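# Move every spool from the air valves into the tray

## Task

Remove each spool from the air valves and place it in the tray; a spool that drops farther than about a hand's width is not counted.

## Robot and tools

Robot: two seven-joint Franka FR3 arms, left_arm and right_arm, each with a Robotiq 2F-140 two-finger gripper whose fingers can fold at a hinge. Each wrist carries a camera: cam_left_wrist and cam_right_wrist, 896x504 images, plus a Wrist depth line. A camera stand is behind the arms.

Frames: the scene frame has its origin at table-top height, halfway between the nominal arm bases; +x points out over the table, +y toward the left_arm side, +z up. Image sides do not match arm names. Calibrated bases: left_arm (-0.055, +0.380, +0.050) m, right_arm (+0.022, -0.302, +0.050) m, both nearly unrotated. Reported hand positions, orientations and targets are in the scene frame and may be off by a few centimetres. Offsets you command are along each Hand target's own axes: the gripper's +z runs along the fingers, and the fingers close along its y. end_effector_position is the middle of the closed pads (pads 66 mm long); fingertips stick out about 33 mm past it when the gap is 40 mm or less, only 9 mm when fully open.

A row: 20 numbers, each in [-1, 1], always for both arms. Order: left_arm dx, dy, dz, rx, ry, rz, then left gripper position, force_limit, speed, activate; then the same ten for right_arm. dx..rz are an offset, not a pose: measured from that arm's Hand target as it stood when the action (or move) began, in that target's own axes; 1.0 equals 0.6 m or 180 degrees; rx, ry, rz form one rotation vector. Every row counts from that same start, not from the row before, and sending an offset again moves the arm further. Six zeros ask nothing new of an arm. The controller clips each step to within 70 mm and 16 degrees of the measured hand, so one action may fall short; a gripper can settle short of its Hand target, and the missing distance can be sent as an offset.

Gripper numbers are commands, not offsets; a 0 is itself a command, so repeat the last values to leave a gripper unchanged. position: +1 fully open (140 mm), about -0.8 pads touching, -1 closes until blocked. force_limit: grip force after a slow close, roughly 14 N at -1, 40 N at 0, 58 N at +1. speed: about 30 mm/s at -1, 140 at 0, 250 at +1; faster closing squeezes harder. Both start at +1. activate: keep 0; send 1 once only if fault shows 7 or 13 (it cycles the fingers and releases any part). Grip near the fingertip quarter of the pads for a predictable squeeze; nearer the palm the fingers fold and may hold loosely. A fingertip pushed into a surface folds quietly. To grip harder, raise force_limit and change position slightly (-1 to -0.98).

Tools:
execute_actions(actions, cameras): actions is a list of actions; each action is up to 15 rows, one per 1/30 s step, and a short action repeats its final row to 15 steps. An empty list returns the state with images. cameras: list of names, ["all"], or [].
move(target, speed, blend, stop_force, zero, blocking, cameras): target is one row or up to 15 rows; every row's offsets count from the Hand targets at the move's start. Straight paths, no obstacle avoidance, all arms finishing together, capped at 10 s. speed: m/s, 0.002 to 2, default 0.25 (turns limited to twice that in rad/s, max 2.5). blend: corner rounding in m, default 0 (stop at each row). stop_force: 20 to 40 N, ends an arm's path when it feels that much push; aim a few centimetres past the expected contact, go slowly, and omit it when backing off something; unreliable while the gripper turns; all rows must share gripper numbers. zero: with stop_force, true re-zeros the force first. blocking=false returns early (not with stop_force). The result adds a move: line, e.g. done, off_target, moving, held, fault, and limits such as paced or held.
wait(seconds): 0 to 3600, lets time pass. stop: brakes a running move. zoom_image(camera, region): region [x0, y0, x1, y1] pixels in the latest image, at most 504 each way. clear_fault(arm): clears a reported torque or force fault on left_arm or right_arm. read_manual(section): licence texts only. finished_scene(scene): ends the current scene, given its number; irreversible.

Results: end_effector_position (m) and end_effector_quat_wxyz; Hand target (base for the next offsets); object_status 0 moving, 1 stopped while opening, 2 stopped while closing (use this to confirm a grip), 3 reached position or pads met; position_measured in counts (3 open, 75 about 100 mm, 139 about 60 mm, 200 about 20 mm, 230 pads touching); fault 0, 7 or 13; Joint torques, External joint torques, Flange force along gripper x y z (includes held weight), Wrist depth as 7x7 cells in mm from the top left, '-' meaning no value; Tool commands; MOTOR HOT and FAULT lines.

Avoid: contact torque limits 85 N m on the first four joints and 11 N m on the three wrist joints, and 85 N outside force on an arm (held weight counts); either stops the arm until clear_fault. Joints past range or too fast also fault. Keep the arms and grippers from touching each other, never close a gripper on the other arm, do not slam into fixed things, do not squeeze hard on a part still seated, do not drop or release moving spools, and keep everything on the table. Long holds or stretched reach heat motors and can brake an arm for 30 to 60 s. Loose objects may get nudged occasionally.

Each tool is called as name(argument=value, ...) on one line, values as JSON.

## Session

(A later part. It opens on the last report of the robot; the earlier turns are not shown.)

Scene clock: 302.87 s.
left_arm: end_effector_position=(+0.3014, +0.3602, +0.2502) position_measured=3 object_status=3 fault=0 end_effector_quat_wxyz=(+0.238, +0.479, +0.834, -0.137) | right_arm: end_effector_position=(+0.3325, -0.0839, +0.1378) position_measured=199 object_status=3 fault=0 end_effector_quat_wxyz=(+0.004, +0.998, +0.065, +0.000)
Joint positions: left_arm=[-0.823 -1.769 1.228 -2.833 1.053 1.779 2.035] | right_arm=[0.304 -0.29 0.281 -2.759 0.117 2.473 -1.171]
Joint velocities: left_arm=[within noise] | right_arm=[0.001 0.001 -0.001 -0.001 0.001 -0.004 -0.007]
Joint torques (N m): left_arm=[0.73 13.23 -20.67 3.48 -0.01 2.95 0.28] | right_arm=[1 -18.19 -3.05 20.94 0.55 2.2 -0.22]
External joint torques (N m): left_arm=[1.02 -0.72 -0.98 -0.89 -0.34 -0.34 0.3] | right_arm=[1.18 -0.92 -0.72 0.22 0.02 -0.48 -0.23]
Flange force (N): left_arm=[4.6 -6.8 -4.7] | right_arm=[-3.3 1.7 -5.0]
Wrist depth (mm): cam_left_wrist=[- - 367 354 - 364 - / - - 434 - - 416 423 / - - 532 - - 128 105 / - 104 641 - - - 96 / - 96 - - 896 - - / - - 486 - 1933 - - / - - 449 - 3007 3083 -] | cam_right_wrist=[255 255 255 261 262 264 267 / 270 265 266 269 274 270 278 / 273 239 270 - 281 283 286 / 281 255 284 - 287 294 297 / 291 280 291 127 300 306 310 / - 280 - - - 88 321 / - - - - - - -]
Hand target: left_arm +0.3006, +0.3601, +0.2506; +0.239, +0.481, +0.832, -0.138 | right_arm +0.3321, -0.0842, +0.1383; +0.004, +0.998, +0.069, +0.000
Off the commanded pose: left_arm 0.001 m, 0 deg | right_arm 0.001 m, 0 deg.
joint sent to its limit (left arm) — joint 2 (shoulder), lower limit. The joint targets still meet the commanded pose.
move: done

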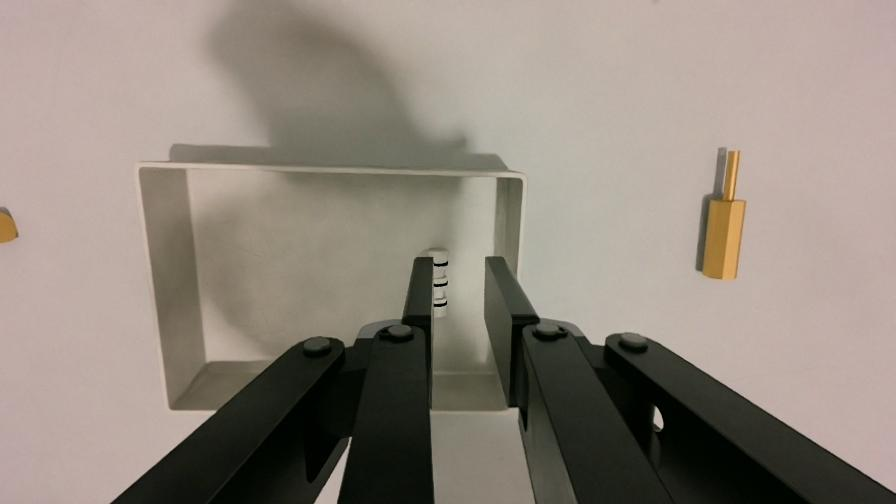

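move(target=[[0,0,0,0,0,0,1,1,1,0,0.4237,-0.0512,0,0,0,0,-0.55,0,-0.8,0],[0,0,0,0,0,0,1,1,1,0,0.4237,-0.0512,0.08,0,0,0,-0.55,0,-0.8,0]], speed=[0.35,0.15], cameras=["cam_right_wrist"])

zoom_image(camera="cam_right_wrist", region=[380, 210, 560, 390])

Scene clock: 310.50 s.
left_arm: end_effector_position=(+0.3014, +0.3602, +0.2502) position_measured=3 object_status=3 fault=0 end_effector_quat_wxyz=(+0.238, +0.479, +0.834, -0.137) | right_arm: end_effector_position=(+0.5782, -0.0189, +0.0895) position_measured=199 object_status=3 fault=0 end_effector_quat_wxyz=(+0.003, +0.997, +0.072, -0.002)
Joint positions: left_arm=[-0.823 -1.769 1.228 -2.833 1.053 1.779 2.035] | right_arm=[0.251 0.466 0.182 -1.92 -0.123 2.369 -1.162]
Joint velocities: left_arm=[within noise] | right_arm=[0.001 -0.001 -0.001 -0.001 0 0.005 0.001]
Joint torques (N m): left_arm=[0.73 13.27 -20.68 3.42 0.01 2.96 0.31] | right_arm=[0.85 -44.78 2.39 22.41 0.58 2.7 0.18]
External joint torques (N m): left_arm=[1.02 -0.61 -1.04 -0.94 -0.32 -0.32 0.33] | right_arm=[1.41 -1.09 -0.33 0.6 -0.01 0.04 0.18]
Flange force (N): left_arm=[4.5 -6.8 -4.7] | right_arm=[-0.4 -2.0 -1.5]
Wrist depth (mm): cam_left_wrist=[- 374 371 - - 364 - / - - - - 436 - - / - - 430 495 - 129 105 / - 104 - - - - 96 / - 96 - - 970 3582 - / - - - - 1859 2866 - / - - - 2800 492 3205 -] | cam_right_wrist=[212 214 215 217 220 222 225 / 219 220 222 226 229 231 234 / 227 229 232 235 237 240 240 / 235 238 240 240 246 249 252 / 184 177 187 127 253 261 262 / 179 178 - - - 88 274 / - - - - - - 284]
Hand target: left_arm +0.3006, +0.3601, +0.2506; +0.239, +0.481, +0.832, -0.138 | right_arm +0.5797, -0.0190, +0.0899; +0.004, +0.998, +0.069, +0.000
Off the commanded pose: left_arm 0.001 m, 0 deg | right_arm 0.002 m, 0 deg.
joint sent to its limit (left arm) — joint 2 (shoulder), lower limit. The joint targets still meet the commanded pose.
move: done

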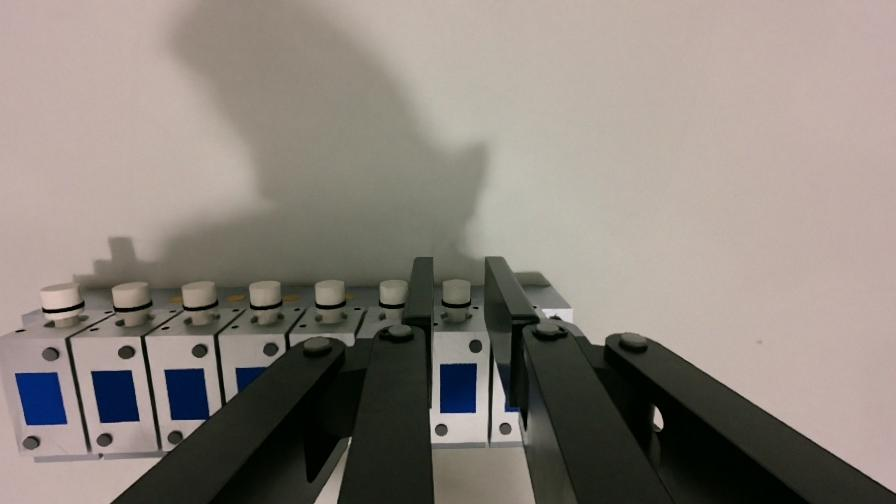

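Scaled by 2.800 from the camera's image (finer frame: 1280x720).

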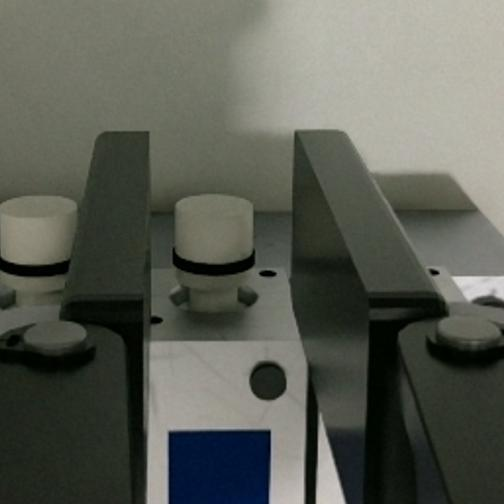

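move(target=[[0,0,0,0,0,0,1,1,1,0,0,-0.0012,0.0347,0,0,0,-0.55,0,-0.8,0],[0,0,0,0,0,0,1,1,1,0,0,-0.0012,0.0347,0,0,0,-1,0,-1,0],[0,0,0,0,0,0,1,1,1,0,0.083,-0.0012,0.0347,0,0,0,-1,0,-1,0]], speed=[0.1,0.1,0.08], cameras=["cam_right_wrist"])

Scene clock: 317.30 s.
left_arm: end_effector_position=(+0.3014, +0.3602, +0.2502) position_measured=3 object_status=3 fault=0 end_effector_quat_wxyz=(+0.238, +0.479, +0.834, -0.137) | right_arm: end_effector_position=(+0.6293, -0.0097, +0.0709) position_measured=214 object_status=2 fault=0 end_effector_quat_wxyz=(+0.001, +0.998, +0.065, +0.001)
Joint positions: left_arm=[-0.823 -1.769 1.228 -2.833 1.053 1.779 2.035] | right_arm=[0.262 0.623 0.156 -1.71 -0.13 2.324 -1.172]
Joint velocities: left_arm=[within noise] | right_arm=[0.001 0.001 0 0 -0.001 -0.004 -0.003]
Joint torques (N m): left_arm=[0.73 13.3 -20.66 3.46 0 2.94 0.29] | right_arm=[-0.1 -49.1 3.01 23.04 0.26 2.26 -0.27]
External joint torques (N m): left_arm=[1.04 -0.59 -1.06 -0.95 -0.34 -0.34 0.31] | right_arm=[0.35 -0.37 -0.28 0.59 -0.36 -0.43 -0.27]
Flange force (N): left_arm=[4.5 -6.9 -4.8] | right_arm=[2.8 -1.0 -1.2]
Wrist depth (mm): cam_left_wrist=[- - 357 358 368 351 371 / - - - - 415 - 418 / - - 460 - 475 127 107 / - 104 - - - - 96 / - 103 - - 591 2900 - / - - - - 591 2800 - / - - - - 489 2800 -] | cam_right_wrist=[197 200 200 203 205 207 209 / 205 205 207 210 213 214 217 / 211 213 215 218 220 221 224 / 218 220 222 223 227 230 232 / 226 228 229 120 234 239 242 / 232 - - - - - 250 / - - - - - - 262]
Hand target: left_arm +0.3006, +0.3601, +0.2506; +0.239, +0.481, +0.832, -0.138 | right_arm +0.6289, -0.0116, +0.0691; +0.004, +0.998, +0.069, +0.000
Off the commanded pose: left_arm 0.001 m, 0 deg | right_arm 0.003 m, 1 deg.
joint sent to its limit (left arm) — joint 2 (shoulder), lower limit. The joint targets still meet the commanded pose.
move: done

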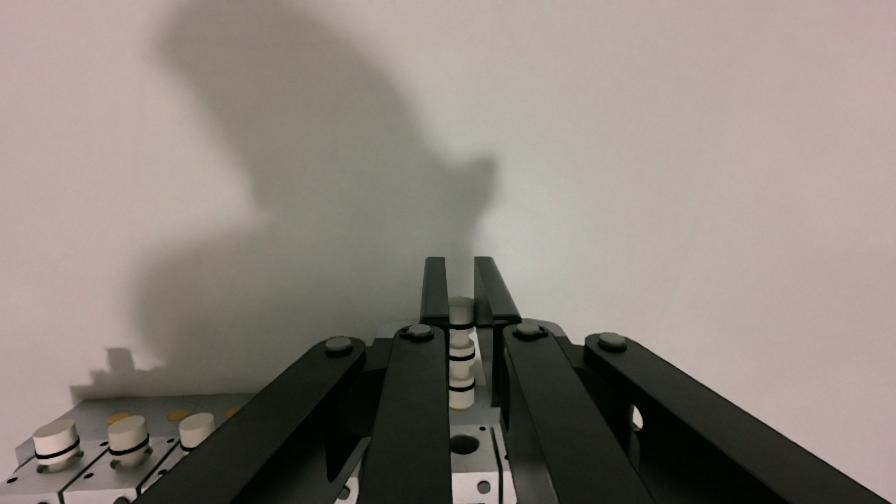

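move(target=[[0,0,0,0,0,0,1,1,1,0,0,0,-0.118,0,0,0,-1,0,-1,0],[0,0,0,0,0,0,1,1,1,0,-0.5068,0.006,-0.118,0,0,0,-1,0,-1,0],[0,0,0,0,0,0,1,1,1,0,-0.5068,0.006,0.0547,0,0,0,-1,0,-1,0],[0,0,0,0,0,0,1,1,1,0,-0.5068,0.006,0.0547,0,0,0,-0.55,0,-0.9,0],[0,0,0,0,0,0,1,1,1,0,-0.5068,0.006,-0.1153,0,0,0,-0.55,0,-0.9,0]], speed=[0.25,0.4,0.15,0.2,0.2], blend=[0.03,0.03,0,0,0], cameras=["cam_right_wrist"])

Scene clock: 325.83 s.
left_arm: end_effector_position=(+0.3014, +0.3602, +0.2502) position_measured=3 object_status=3 fault=0 end_effector_quat_wxyz=(+0.238, +0.479, +0.834, -0.137) | right_arm: end_effector_position=(+0.3286, -0.0564, +0.1379) position_measured=199 object_status=3 fault=0 end_effector_quat_wxyz=(+0.004, +0.998, +0.066, +0.001)
Joint positions: left_arm=[-0.823 -1.769 1.228 -2.833 1.053 1.779 2.035] | right_arm=[0.38 -0.246 0.262 -2.718 0.09 2.474 -1.089]
Joint velocities: left_arm=[within noise] | right_arm=[0.001 0 0 -0.001 0.001 -0.002 -0.004]
Joint torques (N m): left_arm=[0.72 13.25 -20.67 3.45 0 2.95 0.31] | right_arm=[0.78 -19.78 -2.35 20.93 0.53 2.29 -0.3]
External joint torques (N m): left_arm=[0.97 -0.58 -1.03 -1.05 -0.34 -0.35 0.33] | right_arm=[0.97 -0.88 -0.37 0.17 0.01 -0.39 -0.3]
Flange force (N): left_arm=[4.4 -7.0 -4.6] | right_arm=[-2.7 1.6 -4.2]
Wrist depth (mm): cam_left_wrist=[- - 362 - - - 361 / - - - - - - - / - 487 - - - 128 107 / - 104 - - - - 96 / - 96 - - - 3045 - / - - - - 1933 2511 - / - - 419 - 2935 - -] | cam_right_wrist=[256 256 258 260 260 264 268 / 262 266 266 269 271 266 276 / 273 271 257 277 283 284 290 / 281 272 - 283 292 294 296 / 294 294 - 126 301 315 311 / 303 303 - - - 88 324 / 313 - - - - - -]
Hand target: left_arm +0.3006, +0.3601, +0.2506; +0.239, +0.481, +0.832, -0.138 | right_arm +0.3282, -0.0566, +0.1385; +0.004, +0.998, +0.069, +0.000
Off the commanded pose: left_arm 0.001 m, 0 deg | right_arm 0.001 m, 0 deg.
joint sent to its limit (left arm) — joint 2 (shoulder), lower limit. The joint targets still meet the commanded pose.
move: done

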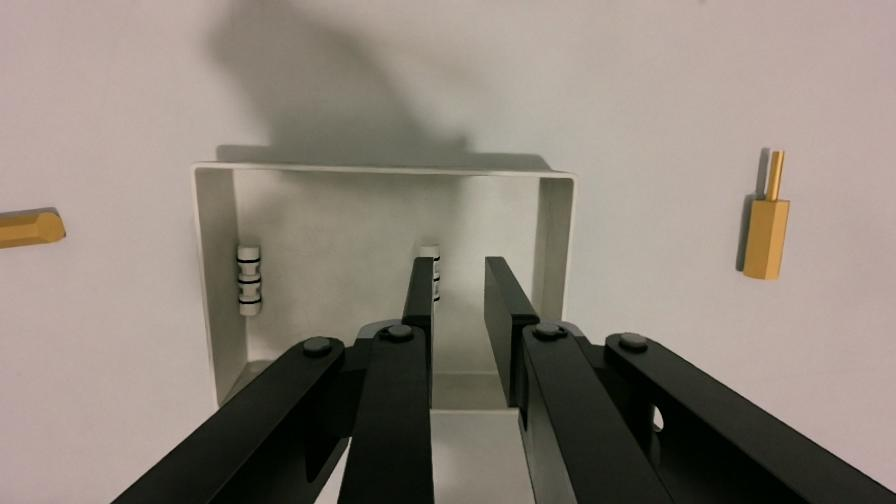

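move(target=[[0,0,0,0,0,0,1,1,1,0,0.4227,-0.052,0,0,0,0,-0.55,0,-0.9,0],[0,0,0,0,0,0,1,1,1,0,0.4227,-0.052,0.1157,0,0,0,-0.55,0,-0.9,0],[0,0,0,0,0,0,1,1,1,0,0.4227,-0.052,0.1157,0,0,0,-1,0,-1,0],[0,0,0,0,0,0,1,1,1,0,0.506,-0.052,0.1157,0,0,0,-1,0,-1,0]], speed=[0.4,0.12,0.1,0.08], blend=[0,0,0,0], cameras=["cam_right_wrist"])

Scene clock: 334.60 s.
left_arm: end_effector_position=(+0.3014, +0.3602, +0.2502) position_measured=3 object_status=3 fault=0 end_effector_quat_wxyz=(+0.238, +0.479, +0.834, -0.137) | right_arm: end_effector_position=(+0.6250, +0.0174, +0.0705) position_measured=214 object_status=2 fault=0 end_effector_quat_wxyz=(+0.001, +0.998, +0.064, +0.001)
Joint positions: left_arm=[-0.823 -1.769 1.228 -2.833 1.053 1.779 2.035] | right_arm=[0.31 0.647 0.149 -1.668 -0.126 2.307 -1.136]
Joint velocities: left_arm=[within noise] | right_arm=[0 0 0.001 0.001 0 -0.004 -0.003]
Joint torques (N m): left_arm=[0.69 13.24 -20.67 3.48 0.01 2.95 0.28] | right_arm=[-0.11 -49.96 2.93 23.26 0.26 2.29 -0.27]
External joint torques (N m): left_arm=[0.9 -0.68 -1.01 -0.97 -0.33 -0.33 0.3] | right_arm=[0.56 -0.51 -0.16 0.68 -0.36 -0.38 -0.27]
Flange force (N): left_arm=[4.2 -6.7 -4.6] | right_arm=[2.8 -1.4 -1.3]
Wrist depth (mm): cam_left_wrist=[378 - - 353 376 361 - / - - 453 - 418 - - / - - - - - 128 105 / - 104 - - - - 96 / - 96 - - - - - / - - - - 534 - - / - - - - 468 - -] | cam_right_wrist=[198 198 200 202 205 207 209 / 204 207 208 210 212 214 216 / 211 212 214 216 219 221 224 / 218 219 221 222 225 229 232 / 225 227 229 115 120 243 244 / 233 233 - - - 245 252 / - - - - - - 261]
Hand target: left_arm +0.3006, +0.3601, +0.2506; +0.239, +0.481, +0.832, -0.138 | right_arm +0.6246, +0.0156, +0.0686; +0.004, +0.998, +0.069, +0.000
Off the commanded pose: left_arm 0.001 m, 0 deg | right_arm 0.003 m, 1 deg.
joint sent to its limit (left arm) — joint 2 (shoulder), lower limit. The joint targets still meet the commanded pose.
move: done

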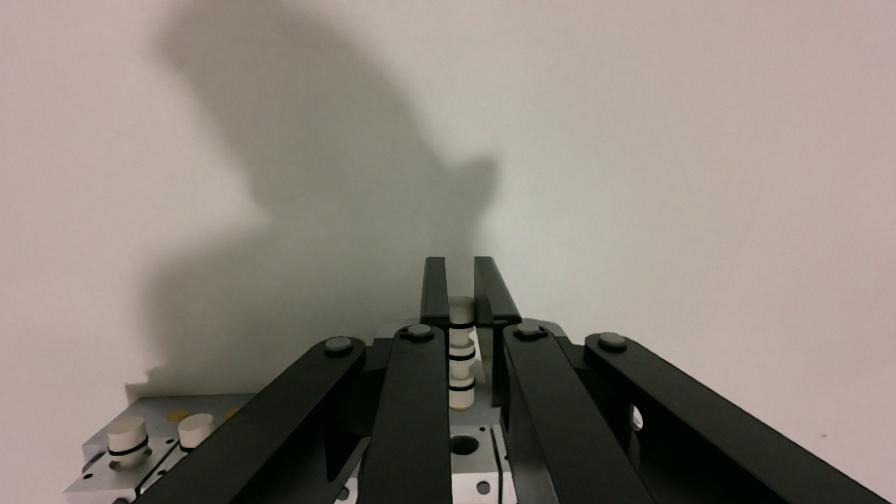

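move(target=[[0,0,0,0,0,0,1,1,1,0,0,0,-0.118,0,0,0,-1,0,-1,0],[0,0,0,0,0,0,1,1,1,0,-0.5055,0.0743,-0.118,0,0,0,-1,0,-1,0],[0,0,0,0,0,0,1,1,1,0,-0.5055,0.0743,0.0535,0,0,0,-1,0,-1,0],[0,0,0,0,0,0,1,1,1,0,-0.5055,0.0743,0.0535,0,0,0,-0.55,0,-0.9,0],[0,0,0,0,0,0,1,1,1,0,-0.5055,0.0743,-0.1153,0,0,0,-0.55,0,-0.9,0]], speed=[0.25,0.4,0.15,0.2,0.25], blend=[0.03,0.03,0,0,0], cameras=["cam_right_wrist"])

Scene clock: 342.03 s.
left_arm: end_effector_position=(+0.3014, +0.3602, +0.2502) position_measured=3 object_status=3 fault=0 end_effector_quat_wxyz=(+0.238, +0.479, +0.834, -0.137) | right_arm: end_effector_position=(+0.3309, -0.0695, +0.1379) position_measured=199 object_status=3 fault=0 end_effector_quat_wxyz=(+0.004, +0.998, +0.066, +0.001)
Joint positions: left_arm=[-0.823 -1.769 1.228 -2.833 1.053 1.779 2.035] | right_arm=[0.388 -0.264 0.224 -2.738 0.082 2.475 -1.113]
Joint velocities: left_arm=[within noise] | right_arm=[0.001 0 -0.002 0 0 -0.003 -0.005]
Joint torques (N m): left_arm=[0.72 13.23 -20.71 3.47 0.01 2.95 0.29] | right_arm=[1.3 -19.4 -1.54 20.97 0.52 2.34 -0.25]
External joint torques (N m): left_arm=[1 -0.7 -1.09 -0.94 -0.33 -0.33 0.31] | right_arm=[1.53 -0.94 0.36 0.25 -0.01 -0.34 -0.25]
Flange force (N): left_arm=[4.4 -6.9 -4.9] | right_arm=[-3.6 -0.1 -4.1]
Wrist depth (mm): cam_left_wrist=[- 381 - - 352 365 - / - - - - - - - / - - - - - 128 106 / - 104 - - - 671 96 / - 96 - - - 2706 - / - 2900 - - 2175 - - / - - 448 - 2320 - -] | cam_right_wrist=[256 256 259 262 262 264 262 / 263 264 - 269 272 274 276 / 276 270 274 277 281 283 286 / 284 271 - 284 293 292 293 / 293 278 290 126 300 308 310 / 304 301 - 263 - 88 322 / 313 - - - - - -]
Hand target: left_arm +0.3006, +0.3601, +0.2506; +0.239, +0.481, +0.832, -0.138 | right_arm +0.3304, -0.0698, +0.1383; +0.004, +0.998, +0.069, +0.000
Off the commanded pose: left_arm 0.001 m, 0 deg | right_arm 0.001 m, 0 deg.
joint sent to its limit (left arm) — joint 2 (shoulder), lower limit. The joint targets still meet the commanded pose.
move: done

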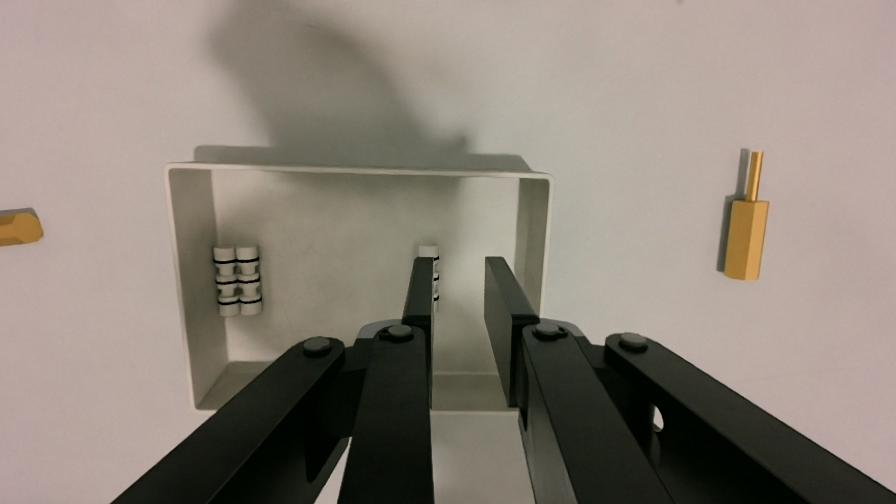

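move(target=[[0,0,0,0,0,0,1,1,1,0,0.4208,-0.1197,0,0,0,0,-0.55,0,-0.9,0],[0,0,0,0,0,0,1,1,1,0,0.4208,-0.1197,0.1158,0,0,0,-0.55,0,-0.9,0],[0,0,0,0,0,0,1,1,1,0,0.4208,-0.1197,0.1158,0,0,0,-1,0,-1,0],[0,0,0,0,0,0,1,1,1,0,0.504,-0.1197,0.1158,0,0,0,-1,0,-1,0]], speed=[0.4,0.12,0.1,0.08], cameras=["cam_right_wrist"])

move(target=[[0,0,0,0,0,0,1,1,1,0,0,0,-0.118,0,0,0,-1,0,-1,0],[0,0,0,0,0,0,1,1,1,0,-0.5045,0.1205,-0.118,0,0,0,-1,0,-1,0],[0,0,0,0,0,0,1,1,1,0,-0.5045,0.1205,0.0535,0,0,0,-1,0,-1,0],[0,0,0,0,0,0,1,1,1,0,-0.5045,0.1205,0.0535,0,0,0,-0.55,0,-0.9,0],[0,0,0,0,0,0,1,1,1,0,-0.5045,0.1205,-0.1153,0,0,0,-0.55,0,-0.9,0]], speed=[0.25,0.4,0.15,0.2,0.25], blend=[0.03,0.03,0,0,0], cameras=["cam_right_wrist"])

Scene clock: 350.90 s.
left_arm: end_effector_position=(+0.3014, +0.3602, +0.2502) position_measured=3 object_status=3 fault=0 end_effector_quat_wxyz=(+0.238, +0.479, +0.834, -0.137) | right_arm: end_effector_position=(+0.6204, +0.0441, +0.0700) position_measured=214 object_status=2 fault=0 end_effector_quat_wxyz=(+0.001, +0.998, +0.064, +0.001)
Joint positions: left_arm=[-0.823 -1.769 1.228 -2.833 1.053 1.779 2.035] | right_arm=[0.367 0.672 0.128 -1.623 -0.111 2.289 -1.109]
Joint velocities: left_arm=[within noise] | right_arm=[0.001 0.001 -0.001 0 0 -0.004 -0.005]
Joint torques (N m): left_arm=[0.72 13.24 -20.65 3.46 0 2.95 0.31] | right_arm=[-0.04 -50.88 2.59 23.34 0.26 2.33 -0.26]
External joint torques (N m): left_arm=[0.87 -0.64 -0.95 -1.01 -0.34 -0.35 0.33] | right_arm=[0.68 -0.27 -0.16 0.37 -0.37 -0.37 -0.26]
Flange force (N): left_arm=[4.3 -6.7 -4.4] | right_arm=[1.9 -1.3 -0.9]
Wrist depth (mm): cam_left_wrist=[349 371 366 - - 346 382 / 455 - - - - 440 441 / - - 526 - - 128 106 / - 104 633 - - - 96 / - 96 - - 584 4060 - / - - 2832 - 491 2832 - / - - - - 455 2511 -] | cam_right_wrist=[197 198 200 202 204 207 210 / 205 206 - 209 212 213 218 / 211 212 215 216 219 221 226 / 218 221 221 223 227 230 232 / 225 228 229 112 233 239 239 / 234 234 - - - 245 252 / 241 - - - - - 260]
Hand target: left_arm +0.3006, +0.3601, +0.2506; +0.239, +0.481, +0.832, -0.138 | right_arm +0.6200, +0.0425, +0.0681; +0.004, +0.998, +0.069, +0.000
Off the commanded pose: left_arm 0.001 m, 0 deg | right_arm 0.003 m, 1 deg.
joint sent to its limit (left arm) — joint 2 (shoulder), lower limit. The joint targets still meet the commanded pose.
move: done

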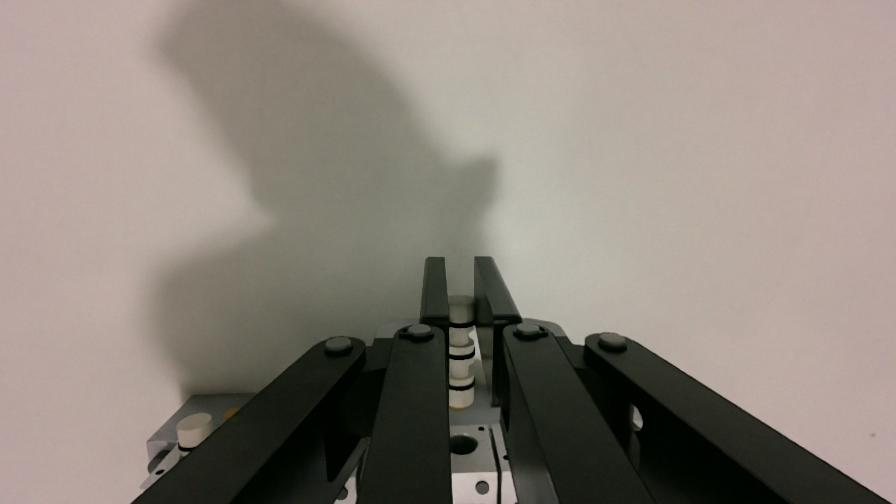

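Scene clock: 355.87 s.
left_arm: end_effector_position=(+0.3014, +0.3602, +0.2502) position_measured=3 object_status=3 fault=0 end_effector_quat_wxyz=(+0.238, +0.479, +0.834, -0.137) | right_arm: end_effector_position=(+0.3307, -0.0701, +0.1376) position_measured=199 object_status=3 fault=0 end_effector_quat_wxyz=(+0.004, +0.998, +0.066, +0.001)
Joint positions: left_arm=[-0.823 -1.769 1.228 -2.833 1.053 1.779 2.035] | right_arm=[0.424 -0.263 0.185 -2.74 0.065 2.477 -1.102]
Joint velocities: left_arm=[within noise] | right_arm=[0.001 0 -0.002 0.001 0.001 -0.003 -0.004]
Joint torques (N m): left_arm=[0.74 13.25 -20.71 3.5 0.01 2.94 0.27] | right_arm=[0.55 -19.6 -1.98 20.95 0.53 2.29 -0.3]
External joint torques (N m): left_arm=[0.98 -0.67 -1.02 -0.96 -0.34 -0.35 0.29] | right_arm=[0.8 -0.93 -0.32 0.27 0.01 -0.38 -0.3]
Flange force (N): left_arm=[4.4 -6.9 -4.7] | right_arm=[-2.3 1.4 -4.2]
Wrist depth (mm): cam_left_wrist=[- - 367 360 - - - / - - - - 451 - 424 / - - 454 - - 127 112 / - 104 - - - - 96 / - 96 - - - 2255 - / - - - - 2047 3007 - / - - 443 - 2460 - -] | cam_right_wrist=[255 256 259 257 264 265 267 / 262 264 266 272 270 272 278 / 273 269 273 - 282 284 290 / 281 272 - 286 290 294 301 / 293 275 - 127 300 305 - / 304 302 - 127 - 83 321 / - - - - - - -]
Hand target: left_arm +0.3006, +0.3601, +0.2506; +0.239, +0.481, +0.832, -0.138 | right_arm +0.3301, -0.0703, +0.1380; +0.004, +0.998, +0.069, +0.000
Off the commanded pose: left_arm 0.001 m, 0 deg | right_arm 0.001 m, 0 deg.
joint sent to its limit (left arm) — joint 2 (shoulder), lower limit. The joint targets still meet the commanded pose.
move: done

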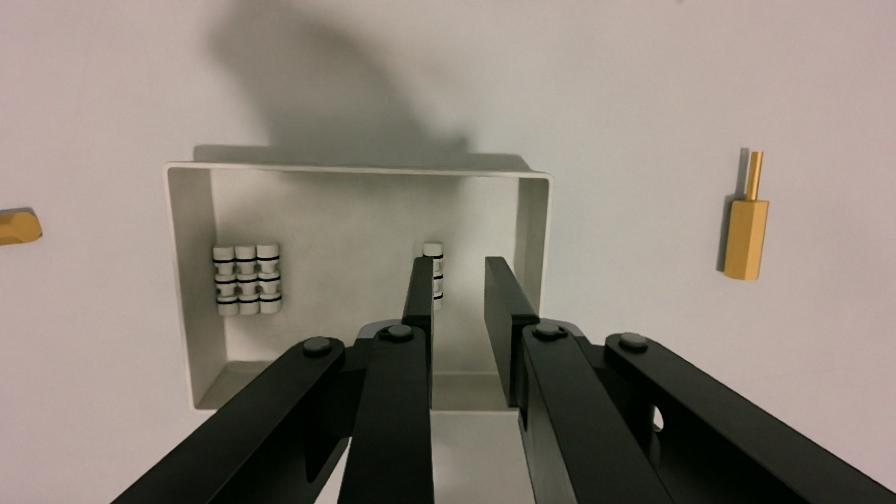

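move(target=[[0,0,0,0,0,0,1,1,1,0,0.4203,-0.1667,0,0,0,0,-0.55,0,-0.9,0],[0,0,0,0,0,0,1,1,1,0,0.4203,-0.1667,0.1152,0,0,0,-0.55,0,-0.9,0],[0,0,0,0,0,0,1,1,1,0,0.4203,-0.1667,0.1152,0,0,0,-1,0,-1,0],[0,0,0,0,0,0,1,1,1,0,0.5035,-0.1667,0.1152,0,0,0,-1,0,-1,0]], speed=[0.4,0.12,0.1,0.08], cameras=["cam_right_wrist"])

move(target=[[0,0,0,0,0,0,1,1,1,0,0,0,-0.118,0,0,0,-1,0,-1,0],[0,0,0,0,0,0,1,1,1,0,-0.503,0.1667,-0.118,0,0,0,-1,0,-1,0],[0,0,0,0,0,0,1,1,1,0,-0.503,0.1667,0.0535,0,0,0,-1,0,-1,0],[0,0,0,0,0,0,1,1,1,0,-0.503,0.1667,0.0535,0,0,0,-0.55,0,-0.9,0],[0,0,0,0,0,0,1,1,1,0,-0.503,0.1667,-0.1153,0,0,0,-0.55,0,-0.9,0]], speed=[0.25,0.4,0.15,0.2,0.25], blend=[0.03,0.03,0,0,0], cameras=["cam_right_wrist"])

Scene clock: 364.73 s.
left_arm: end_effector_position=(+0.3014, +0.3602, +0.2502) position_measured=3 object_status=3 fault=0 end_effector_quat_wxyz=(+0.238, +0.479, +0.834, -0.137) | right_arm: end_effector_position=(+0.6162, +0.0711, +0.0699) position_measured=214 object_status=2 fault=0 end_effector_quat_wxyz=(+0.001, +0.998, +0.064, +0.001)
Joint positions: left_arm=[-0.823 -1.769 1.228 -2.833 1.053 1.779 2.035] | right_arm=[0.422 0.702 0.108 -1.569 -0.096 2.266 -1.082]
Joint velocities: left_arm=[within noise] | right_arm=[0.001 0 -0.001 0 0 -0.005 -0.006]
Joint torques (N m): left_arm=[0.73 13.24 -20.7 3.47 0.01 2.94 0.3] | right_arm=[0.02 -51.87 2.28 23.58 0.27 2.31 -0.23]
External joint torques (N m): left_arm=[0.96 -0.67 -1.03 -0.98 -0.33 -0.34 0.31] | right_arm=[0.69 -0.52 -0.18 0.55 -0.37 -0.36 -0.23]
Flange force (N): left_arm=[4.4 -6.9 -4.7] | right_arm=[2.0 -1.5 -1.3]
Wrist depth (mm): cam_left_wrist=[- - 372 357 376 - - / - - - - - - - / - - 459 501 - 128 106 / - 104 614 - - - 96 / - 96 - - 537 2677 - / - - - - 479 2564 - / - - - - 433 1964 -] | cam_right_wrist=[197 198 200 202 206 206 209 / 205 206 207 210 212 212 212 / 211 211 214 217 220 221 225 / 218 221 222 223 228 232 232 / 226 229 230 120 233 238 242 / 234 - - - - 245 249 / 242 - - - - - -]
Hand target: left_arm +0.3006, +0.3601, +0.2506; +0.239, +0.481, +0.832, -0.138 | right_arm +0.6156, +0.0699, +0.0680; +0.004, +0.998, +0.069, +0.000
Off the commanded pose: left_arm 0.001 m, 0 deg | right_arm 0.002 m, 1 deg.
joint sent to its limit (left arm) — joint 2 (shoulder), lower limit. The joint targets still meet the commanded pose.
move: done

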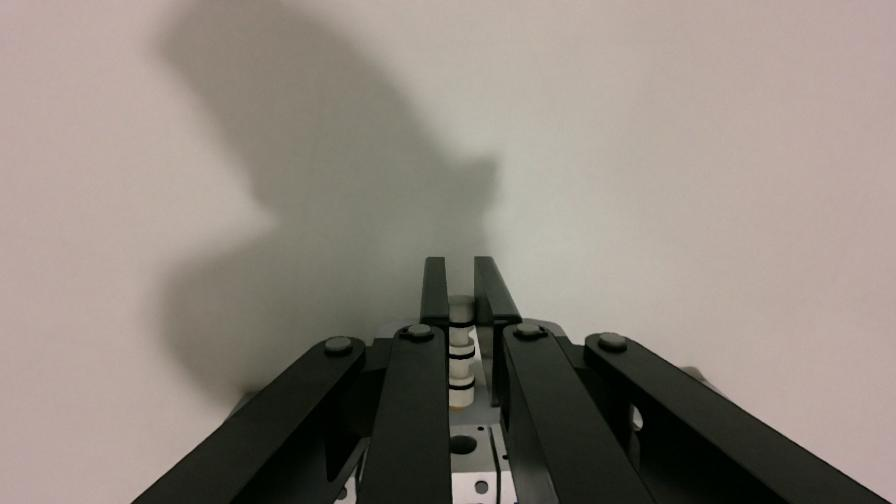

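Scene clock: 369.67 s.
left_arm: end_effector_position=(+0.3014, +0.3602, +0.2502) position_measured=3 object_status=3 fault=0 end_effector_quat_wxyz=(+0.238, +0.479, +0.834, -0.137) | right_arm: end_effector_position=(+0.3310, -0.0700, +0.1377) position_measured=199 object_status=3 fault=0 end_effector_quat_wxyz=(+0.004, +0.998, +0.066, +0.001)
Joint positions: left_arm=[-0.823 -1.769 1.228 -2.833 1.053 1.779 2.035] | right_arm=[0.459 -0.26 0.147 -2.739 0.049 2.478 -1.091]
Joint velocities: left_arm=[within noise] | right_arm=[0.001 -0.001 0 0 0 -0.003 -0.004]
Joint torques (N m): left_arm=[0.75 13.28 -20.65 3.47 0.02 2.95 0.28] | right_arm=[0.68 -19.76 -2.11 20.94 0.52 2.36 -0.26]
External joint torques (N m): left_arm=[0.98 -0.62 -0.97 -0.97 -0.32 -0.33 0.3] | right_arm=[0.88 -0.96 -0.73 0.32 0 -0.3 -0.26]
Flange force (N): left_arm=[4.5 -6.8 -4.4] | right_arm=[-1.9 1.7 -4.1]
Wrist depth (mm): cam_left_wrist=[371 366 369 355 - 346 - / - 419 438 440 - - 453 / - - - - - 128 113 / - 104 - - - - 96 / - 96 - 963 - - - / - - 433 - 2175 2800 - / - - 416 2866 2082 - -] | cam_right_wrist=[260 257 258 260 263 265 - / 263 265 266 270 - 276 276 / - 247 264 - 280 281 287 / 280 272 - - 292 290 298 / 293 292 - 127 300 303 309 / 303 301 - 262 - 88 323 / 313 - - - - - 334]
Hand target: left_arm +0.3006, +0.3601, +0.2506; +0.239, +0.481, +0.832, -0.138 | right_arm +0.3304, -0.0703, +0.1381; +0.004, +0.998, +0.069, +0.000
Off the commanded pose: left_arm 0.001 m, 0 deg | right_arm 0.001 m, 0 deg.
joint sent to its limit (left arm) — joint 2 (shoulder), lower limit. The joint targets still meet the commanded pose.
move: done

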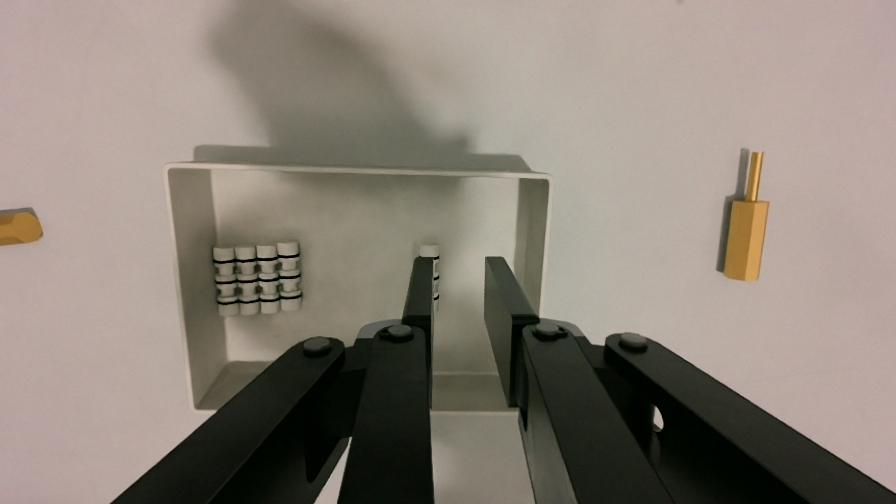

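move(target=[[0,0,0,0,0,0,1,1,1,0,0.4187,-0.2128,0,0,0,0,-0.55,0,-0.9,0],[0,0,0,0,0,0,1,1,1,0,0.4187,-0.2128,0.1155,0,0,0,-0.55,0,-0.9,0],[0,0,0,0,0,0,1,1,1,0,0.4187,-0.2128,0.1155,0,0,0,-1,0,-1,0],[0,0,0,0,0,0,1,1,1,0,0.502,-0.2128,0.1155,0,0,0,-1,0,-1,0]], speed=[0.4,0.12,0.1,0.08], cameras=["cam_right_wrist"])

move(target=[[0,0,0,0,0,0,1,1,1,0,0,0,-0.118,0,0,0,-1,0,-1,0],[0,0,0,0,0,0,1,1,1,0,-0.502,0.2128,-0.118,0,0,0,-1,0,-1,0],[0,0,0,0,0,0,1,1,1,0,-0.502,0.2128,0.0535,0,0,0,-1,0,-1,0],[0,0,0,0,0,0,1,1,1,0,-0.502,0.2128,0.0535,0,0,0,-0.55,0,-0.9,0],[0,0,0,0,0,0,1,1,1,0,-0.502,0.2128,-0.1153,0,0,0,-0.55,0,-0.9,0]], speed=[0.25,0.4,0.15,0.2,0.25], blend=[0.03,0.03,0,0,0], cameras=["cam_right_wrist"])

Scene clock: 378.27 s.
left_arm: end_effector_position=(+0.3014, +0.3602, +0.2502) position_measured=3 object_status=3 fault=0 end_effector_quat_wxyz=(+0.238, +0.479, +0.834, -0.137) | right_arm: end_effector_position=(+0.6121, +0.0980, +0.0696) position_measured=214 object_status=2 fault=0 end_effector_quat_wxyz=(+0.002, +0.998, +0.064, +0.001)
Joint positions: left_arm=[-0.823 -1.769 1.228 -2.833 1.053 1.779 2.035] | right_arm=[0.477 0.736 0.087 -1.507 -0.08 2.24 -1.057]
Joint velocities: left_arm=[within noise] | right_arm=[-0.001 0.001 0 -0.001 0 -0.004 -0.003]
Joint torques (N m): left_arm=[0.72 13.26 -20.65 3.43 0.01 2.95 0.33] | right_arm=[0.11 -53.01 2.08 23.7 0.36 2.19 -0.17]
External joint torques (N m): left_arm=[0.99 -0.68 -1 -1.01 -0.33 -0.33 0.34] | right_arm=[0.29 -0.68 -0.37 0.48 -0.29 -0.47 -0.17]
Flange force (N): left_arm=[4.6 -7.0 -4.6] | right_arm=[1.6 -0.9 -1.8]
Wrist depth (mm): cam_left_wrist=[362 376 369 354 382 - - / - 422 404 - - - - / - - 491 566 - 128 107 / - 104 - - 636 - 96 / - 97 - - 517 2737 - / - - - - 473 2677 - / - - - - 431 392 -] | cam_right_wrist=[197 199 201 203 204 206 210 / 205 205 208 210 212 214 216 / 211 213 214 216 220 221 224 / 218 220 222 223 227 229 235 / 225 229 229 112 233 237 242 / 234 235 - - - 217 250 / - - - - - - 261]
Hand target: left_arm +0.3006, +0.3601, +0.2506; +0.239, +0.481, +0.832, -0.138 | right_arm +0.6112, +0.0972, +0.0677; +0.004, +0.998, +0.069, +0.000
Off the commanded pose: left_arm 0.001 m, 0 deg | right_arm 0.002 m, 1 deg.
joint sent to its limit (left arm) — joint 2 (shoulder), lower limit. The joint targets still meet the commanded pose.
move: done

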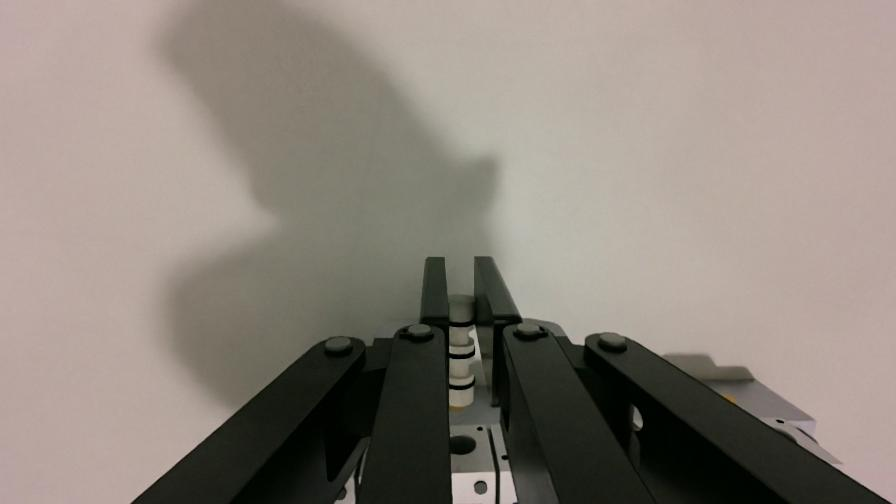

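Scene clock: 383.07 s.
left_arm: end_effector_position=(+0.3014, +0.3602, +0.2502) position_measured=3 object_status=3 fault=0 end_effector_quat_wxyz=(+0.238, +0.479, +0.834, -0.137) | right_arm: end_effector_position=(+0.3311, -0.0701, +0.1376) position_measured=199 object_status=3 fault=0 end_effector_quat_wxyz=(+0.004, +0.998, +0.067, +0.001)
Joint positions: left_arm=[-0.823 -1.769 1.228 -2.833 1.053 1.779 2.035] | right_arm=[0.493 -0.259 0.111 -2.739 0.033 2.478 -1.08]
Joint velocities: left_arm=[within noise] | right_arm=[0.001 0 -0.001 0.001 -0.001 -0.005 -0.002]
Joint torques (N m): left_arm=[0.73 13.24 -20.7 3.43 0.01 2.95 0.33] | right_arm=[0.94 -19.91 -1.3 20.92 0.58 2.32 -0.35]
External joint torques (N m): left_arm=[0.98 -0.66 -1.03 -1 -0.33 -0.34 0.34] | right_arm=[1.2 -0.78 -0.08 0.17 0.05 -0.36 -0.35]
Flange force (N): left_arm=[4.6 -6.9 -4.7] | right_arm=[-2.4 0.6 -3.6]
Wrist depth (mm): cam_left_wrist=[- - - 362 - 349 - / - - - - - - - / - - 450 - - 128 106 / - 104 - - - - 96 / - 96 - - - 2460 - / - - - - 2648 2706 - / - - 440 2342 3929 - -] | cam_right_wrist=[253 256 261 260 261 259 268 / 268 264 265 268 268 276 277 / 269 247 273 277 278 282 286 / - 271 282 280 289 293 297 / 290 289 - 126 127 305 308 / - 301 - 263 - 88 322 / - - - - - - -]
Hand target: left_arm +0.3006, +0.3601, +0.2506; +0.239, +0.481, +0.832, -0.138 | right_arm +0.3304, -0.0703, +0.1380; +0.004, +0.998, +0.069, +0.000
Off the commanded pose: left_arm 0.001 m, 0 deg | right_arm 0.001 m, 0 deg.
joint sent to its limit (left arm) — joint 2 (shoulder), lower limit. The joint targets still meet the commanded pose.
move: done

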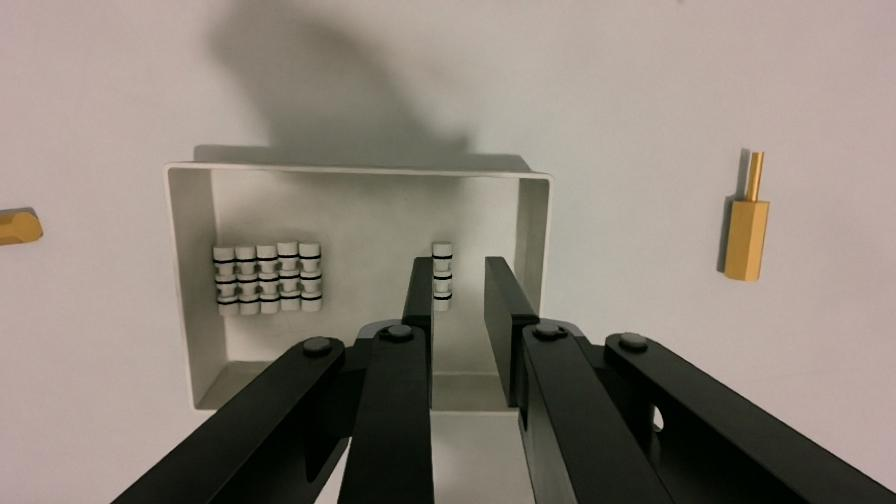

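move(target=[[0,0,0,0,0,0,1,1,1,0,0.4175,-0.259,0,0,0,0,-0.55,0,-0.9,0],[0,0,0,0,0,0,1,1,1,0,0.4175,-0.259,0.1155,0,0,0,-0.55,0,-0.9,0],[0,0,0,0,0,0,1,1,1,0,0.4175,-0.259,0.1155,0,0,0,-1,0,-1,0],[0,0,0,0,0,0,1,1,1,0,0.501,-0.259,0.1155,0,0,0,-1,0,-1,0]], speed=[0.4,0.12,0.1,0.08], cameras=["cam_right_wrist"])

move(target=[[0,0,0,0,0,0,1,1,1,0,0,0,-0.118,0,0,0,-1,0,-1,0],[0,0,0,0,0,0,1,1,1,0,-0.501,0.259,-0.118,0,0,0,-1,0,-1,0],[0,0,0,0,0,0,1,1,1,0,-0.501,0.259,0.0535,0,0,0,-1,0,-1,0],[0,0,0,0,0,0,1,1,1,0,-0.501,0.259,0.0535,0,0,0,-0.55,0,-0.9,0],[0,0,0,0,0,0,1,1,1,0,-0.501,0.259,-0.1153,0,0,0,-0.55,0,-0.9,0]], speed=[0.25,0.4,0.15,0.2,0.25], blend=[0.03,0.03,0,0,0], cameras=["cam_right_wrist"])

Scene clock: 392.03 s.
left_arm: end_effector_position=(+0.3014, +0.3602, +0.2502) position_measured=3 object_status=3 fault=0 end_effector_quat_wxyz=(+0.238, +0.479, +0.834, -0.137) | right_arm: end_effector_position=(+0.6079, +0.1252, +0.0693) position_measured=214 object_status=2 fault=0 end_effector_quat_wxyz=(+0.002, +0.998, +0.064, +0.002)
Joint positions: left_arm=[-0.823 -1.769 1.228 -2.833 1.053 1.779 2.035] | right_arm=[0.528 0.776 0.069 -1.436 -0.066 2.21 -1.032]
Joint velocities: left_arm=[within noise] | right_arm=[0.001 0 0 0 0 -0.005 -0.004]
Joint torques (N m): left_arm=[0.73 13.25 -20.62 3.46 0.01 2.95 0.33] | right_arm=[0.13 -54.14 1.94 24.01 0.47 2.25 -0.31]
External joint torques (N m): left_arm=[0.95 -0.63 -0.96 -1 -0.33 -0.34 0.34] | right_arm=[0.94 -0.59 0.25 0.42 -0.18 -0.43 -0.32]
Flange force (N): left_arm=[4.5 -6.8 -4.4] | right_arm=[1.3 -1.6 -1.6]
Wrist depth (mm): cam_left_wrist=[- - - - 371 379 361 / - - 430 440 402 - - / - - - - - 127 106 / - 104 626 - 513 - 96 / - 96 - - - 3530 - / - 2064 - - 429 2365 - / - - - 4429 404 370 -] | cam_right_wrist=[197 199 200 203 205 207 208 / 205 206 208 210 211 214 217 / 211 213 214 216 220 222 224 / 219 221 223 222 228 231 232 / 226 228 229 115 233 240 241 / 234 235 - - - 218 247 / - - - - - - 184]
Hand target: left_arm +0.3006, +0.3601, +0.2506; +0.239, +0.481, +0.832, -0.138 | right_arm +0.6068, +0.1246, +0.0673; +0.004, +0.998, +0.069, +0.000
Off the commanded pose: left_arm 0.001 m, 0 deg | right_arm 0.002 m, 1 deg.
joint sent to its limit (left arm) — joint 2 (shoulder), lower limit. The joint targets still meet the commanded pose.
move: done

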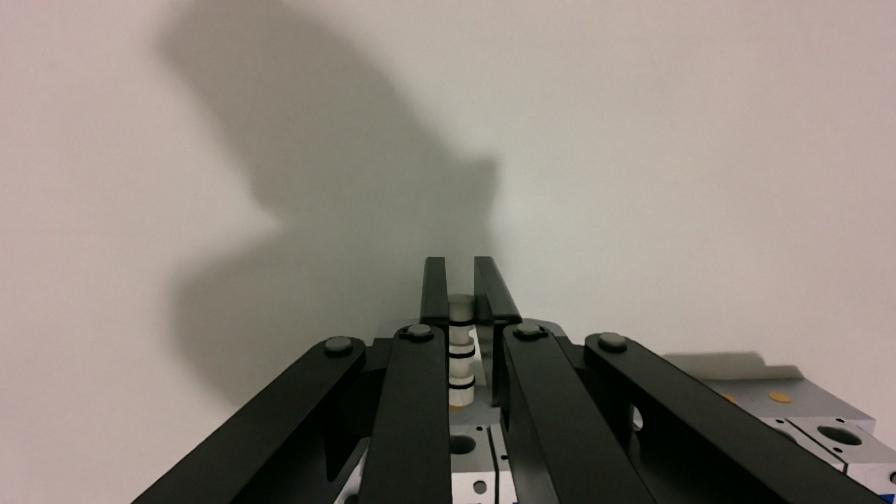

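Scene clock: 396.73 s.
left_arm: end_effector_position=(+0.3014, +0.3602, +0.2502) position_measured=3 object_status=3 fault=0 end_effector_quat_wxyz=(+0.238, +0.479, +0.834, -0.137) | right_arm: end_effector_position=(+0.3311, -0.0701, +0.1374) position_measured=199 object_status=3 fault=0 end_effector_quat_wxyz=(+0.004, +0.998, +0.067, +0.001)
Joint positions: left_arm=[-0.823 -1.769 1.228 -2.833 1.053 1.779 2.035] | right_arm=[0.524 -0.258 0.079 -2.74 0.019 2.479 -1.071]
Joint velocities: left_arm=[within noise] | right_arm=[0 -0.001 0 0.002 0 -0.005 -0.002]
Joint torques (N m): left_arm=[0.72 13.22 -20.67 3.44 0.02 2.95 0.27] | right_arm=[0.61 -20.08 -1.32 20.9 0.61 2.31 -0.14]
External joint torques (N m): left_arm=[0.97 -0.66 -1.02 -0.99 -0.32 -0.34 0.29] | right_arm=[0.86 -0.98 -0.31 0.24 0.08 -0.35 -0.14]
Flange force (N): left_arm=[4.4 -6.9 -4.6] | right_arm=[-2.4 1.0 -4.0]
Wrist depth (mm): cam_left_wrist=[- 370 372 376 - 350 353 / - 415 427 449 - 442 - / - - 480 513 - 127 106 / - 104 - - - - 96 / - 103 - - - - - / - - 442 3205 1845 2677 - / - - 442 2537 2971 2118 -] | cam_right_wrist=[254 256 259 258 260 264 265 / 262 266 266 268 272 273 277 / 269 266 277 275 278 283 284 / 282 274 284 - 298 290 302 / 293 277 - 126 299 305 310 / 303 - - - - 88 321 / 313 - - - - - 332]
Hand target: left_arm +0.3006, +0.3601, +0.2506; +0.239, +0.481, +0.832, -0.138 | right_arm +0.3304, -0.0703, +0.1379; +0.004, +0.998, +0.069, +0.000
Off the commanded pose: left_arm 0.001 m, 0 deg | right_arm 0.001 m, 0 deg.
joint sent to its limit (left arm) — joint 2 (shoulder), lower limit. The joint targets still meet the commanded pose.
move: done; target 4's new numbers were sent with right_arm's hand 0.007 m and 1 deg from that target

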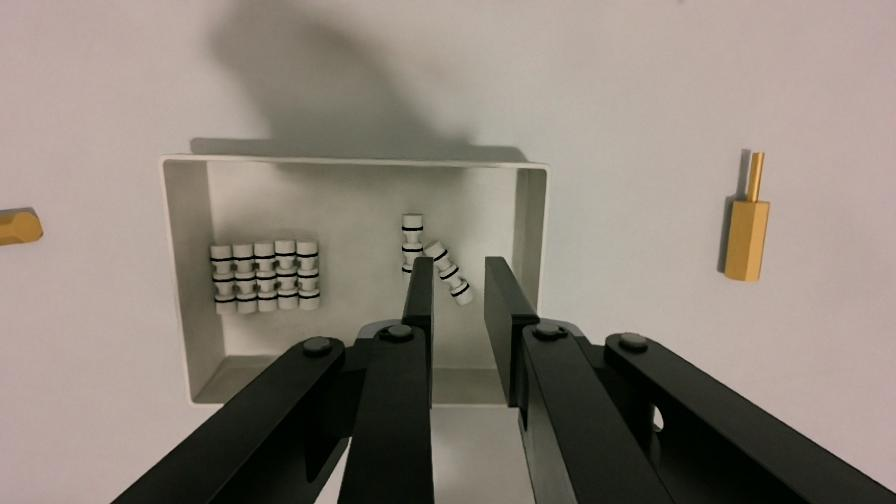

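move(target=[[0,0,0,0,0,0,1,1,1,0,0.4163,-0.3052,0,0,0,0,-0.55,0,-0.9,0],[0,0,0,0,0,0,1,1,1,0,0.4163,-0.3052,0.1155,0,0,0,-0.55,0,-0.9,0],[0,0,0,0,0,0,1,1,1,0,0.4163,-0.3052,0.1155,0,0,0,-1,0,-1,0],[0,0,0,0,0,0,1,1,1,0,0.5,-0.3052,0.1155,0,0,0,-1,0,-1,0]], speed=[0.4,0.12,0.1,0.08], cameras=["cam_right_wrist"])

move(target=[[0,0,0,0,0,0,1,1,1,0,0,0,-0.118,0,0,0,-1,0,-1,0],[0,0,0,0,0,0,1,1,1,0,-0.5,0.3052,-0.118,0,0,0,-1,0,-1,0]], speed=[0.25,0.4], blend=[0.03,0], cameras=["cam_right_wrist"])

Scene clock: 405.30 s.
left_arm: end_effector_position=(+0.3014, +0.3602, +0.2502) position_measured=3 object_status=3 fault=0 end_effector_quat_wxyz=(+0.238, +0.479, +0.834, -0.137) | right_arm: end_effector_position=(+0.6035, +0.1526, +0.0690) position_measured=214 object_status=2 fault=0 end_effector_quat_wxyz=(+0.002, +0.998, +0.064, +0.002)
Joint positions: left_arm=[-0.823 -1.769 1.228 -2.833 1.053 1.779 2.035] | right_arm=[0.574 0.821 0.056 -1.354 -0.055 2.175 -1.006]
Joint velocities: left_arm=[within noise] | right_arm=[-0.001 0.001 -0.001 0.001 -0.001 -0.004 -0.004]
Joint torques (N m): left_arm=[0.72 13.26 -20.66 3.48 0.02 2.96 0.29] | right_arm=[0.14 -55.39 1.68 24.33 0.55 2.18 -0.3]
External joint torques (N m): left_arm=[1.01 -0.63 -1 -0.9 -0.32 -0.33 0.3] | right_arm=[0.72 -0.65 0.07 0.44 -0.13 -0.5 -0.3]
Flange force (N): left_arm=[4.5 -6.7 -4.6] | right_arm=[1.6 -1.5 -1.8]
Wrist depth (mm): cam_left_wrist=[- - 366 - - - - / - - 419 433 - - - / 522 - - - - 128 106 / - 104 597 - 489 - 96 / - 97 - - - 428 - / - - - 1441 439 410 - / - - - - 2013 348 -] | cam_right_wrist=[197 198 199 202 204 205 210 / 205 207 208 210 213 215 216 / 211 213 215 217 219 221 225 / 218 220 220 223 - 231 232 / 226 228 230 120 - 236 242 / 235 235 - 74 - 217 229 / 241 - - - - - 183]
Hand target: left_arm +0.3006, +0.3601, +0.2506; +0.239, +0.481, +0.832, -0.138 | right_arm +0.6024, +0.1519, +0.0670; +0.004, +0.998, +0.069, +0.000
Off the commanded pose: left_arm 0.001 m, 0 deg | right_arm 0.002 m, 1 deg.
joint sent to its limit (left arm) — joint 2 (shoulder), lower limit. The joint targets still meet the commanded pose.
move: done

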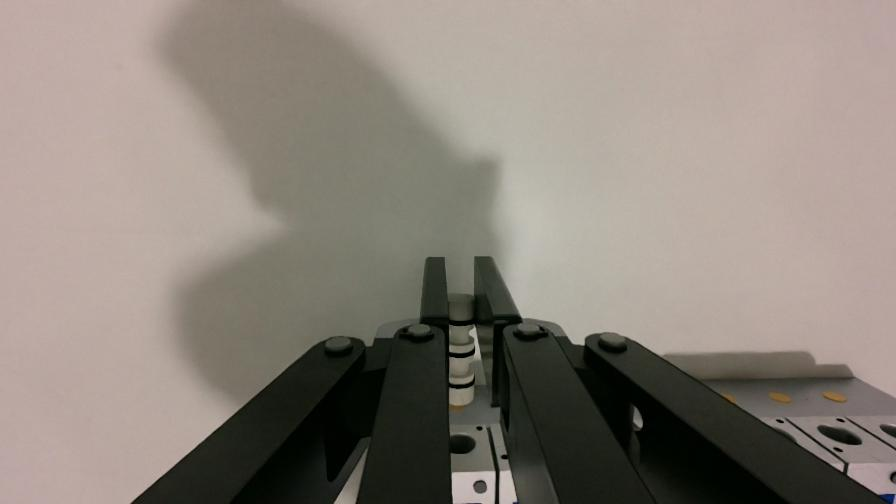

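Scene clock: 407.47 s.
left_arm: end_effector_position=(+0.3014, +0.3602, +0.2502) position_measured=3 object_status=3 fault=0 end_effector_quat_wxyz=(+0.238, +0.479, +0.834, -0.137) | right_arm: end_effector_position=(+0.3303, -0.0708, +0.1388) position_measured=214 object_status=2 fault=0 end_effector_quat_wxyz=(+0.006, +0.998, +0.067, -0.001)
Joint positions: left_arm=[-0.823 -1.769 1.228 -2.833 1.053 1.779 2.035] | right_arm=[0.549 -0.261 0.052 -2.738 0.007 2.469 -1.061]
Joint velocities: left_arm=[within noise] | right_arm=[0.001 0 0 0 0 0.001 -0.006]
Joint torques (N m): left_arm=[0.76 13.28 -20.69 3.45 0.01 2.96 0.31] | right_arm=[0.87 -20.08 -1.01 20.58 0.88 2.82 -0.24]
External joint torques (N m): left_arm=[1.03 -0.64 -1.02 -0.95 -0.33 -0.32 0.32] | right_arm=[1.11 -0.89 -0.17 -0.17 0.36 0.17 -0.24]
Flange force (N): left_arm=[4.6 -6.9 -4.7] | right_arm=[-3.5 1.1 -1.7]
Wrist depth (mm): cam_left_wrist=[384 381 - 357 - - - / 416 414 - - - - - / - - - - - 128 106 / - 104 633 - - - 96 / - 96 849 - - 2935 - / - - 438 - 1997 - - / - - - - 1791 2342 -] | cam_right_wrist=[258 257 259 260 264 264 269 / 263 265 267 270 273 275 277 / 274 271 - - 280 - 288 / 283 279 280 - - 302 303 / 296 291 - 120 301 306 313 / 306 303 - - - 318 323 / - - - - - - -]
Hand target: left_arm +0.3006, +0.3601, +0.2506; +0.239, +0.481, +0.832, -0.138 | right_arm +0.3304, -0.0703, +0.1394; +0.004, +0.998, +0.069, +0.000
Off the commanded pose: left_arm 0.001 m, 0 deg | right_arm 0.001 m, 0 deg.
joint sent to its limit (left arm) — joint 2 (shoulder), lower limit. The joint targets still meet the commanded pose.
move: done

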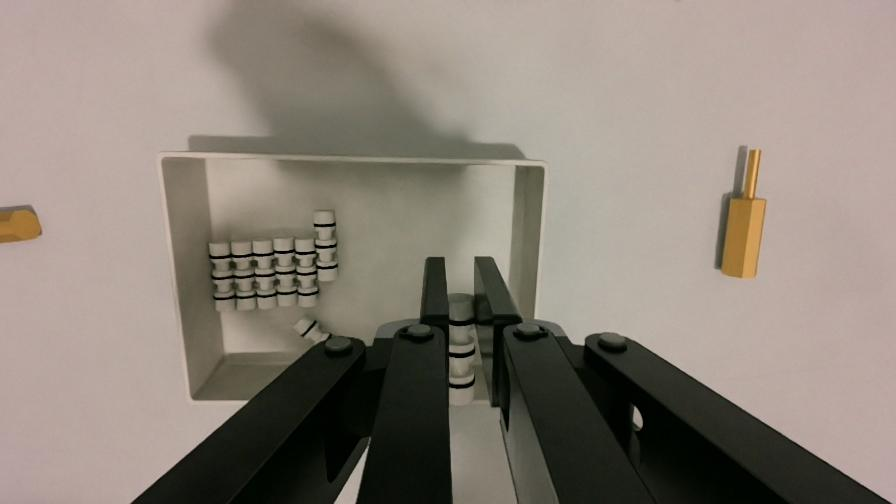

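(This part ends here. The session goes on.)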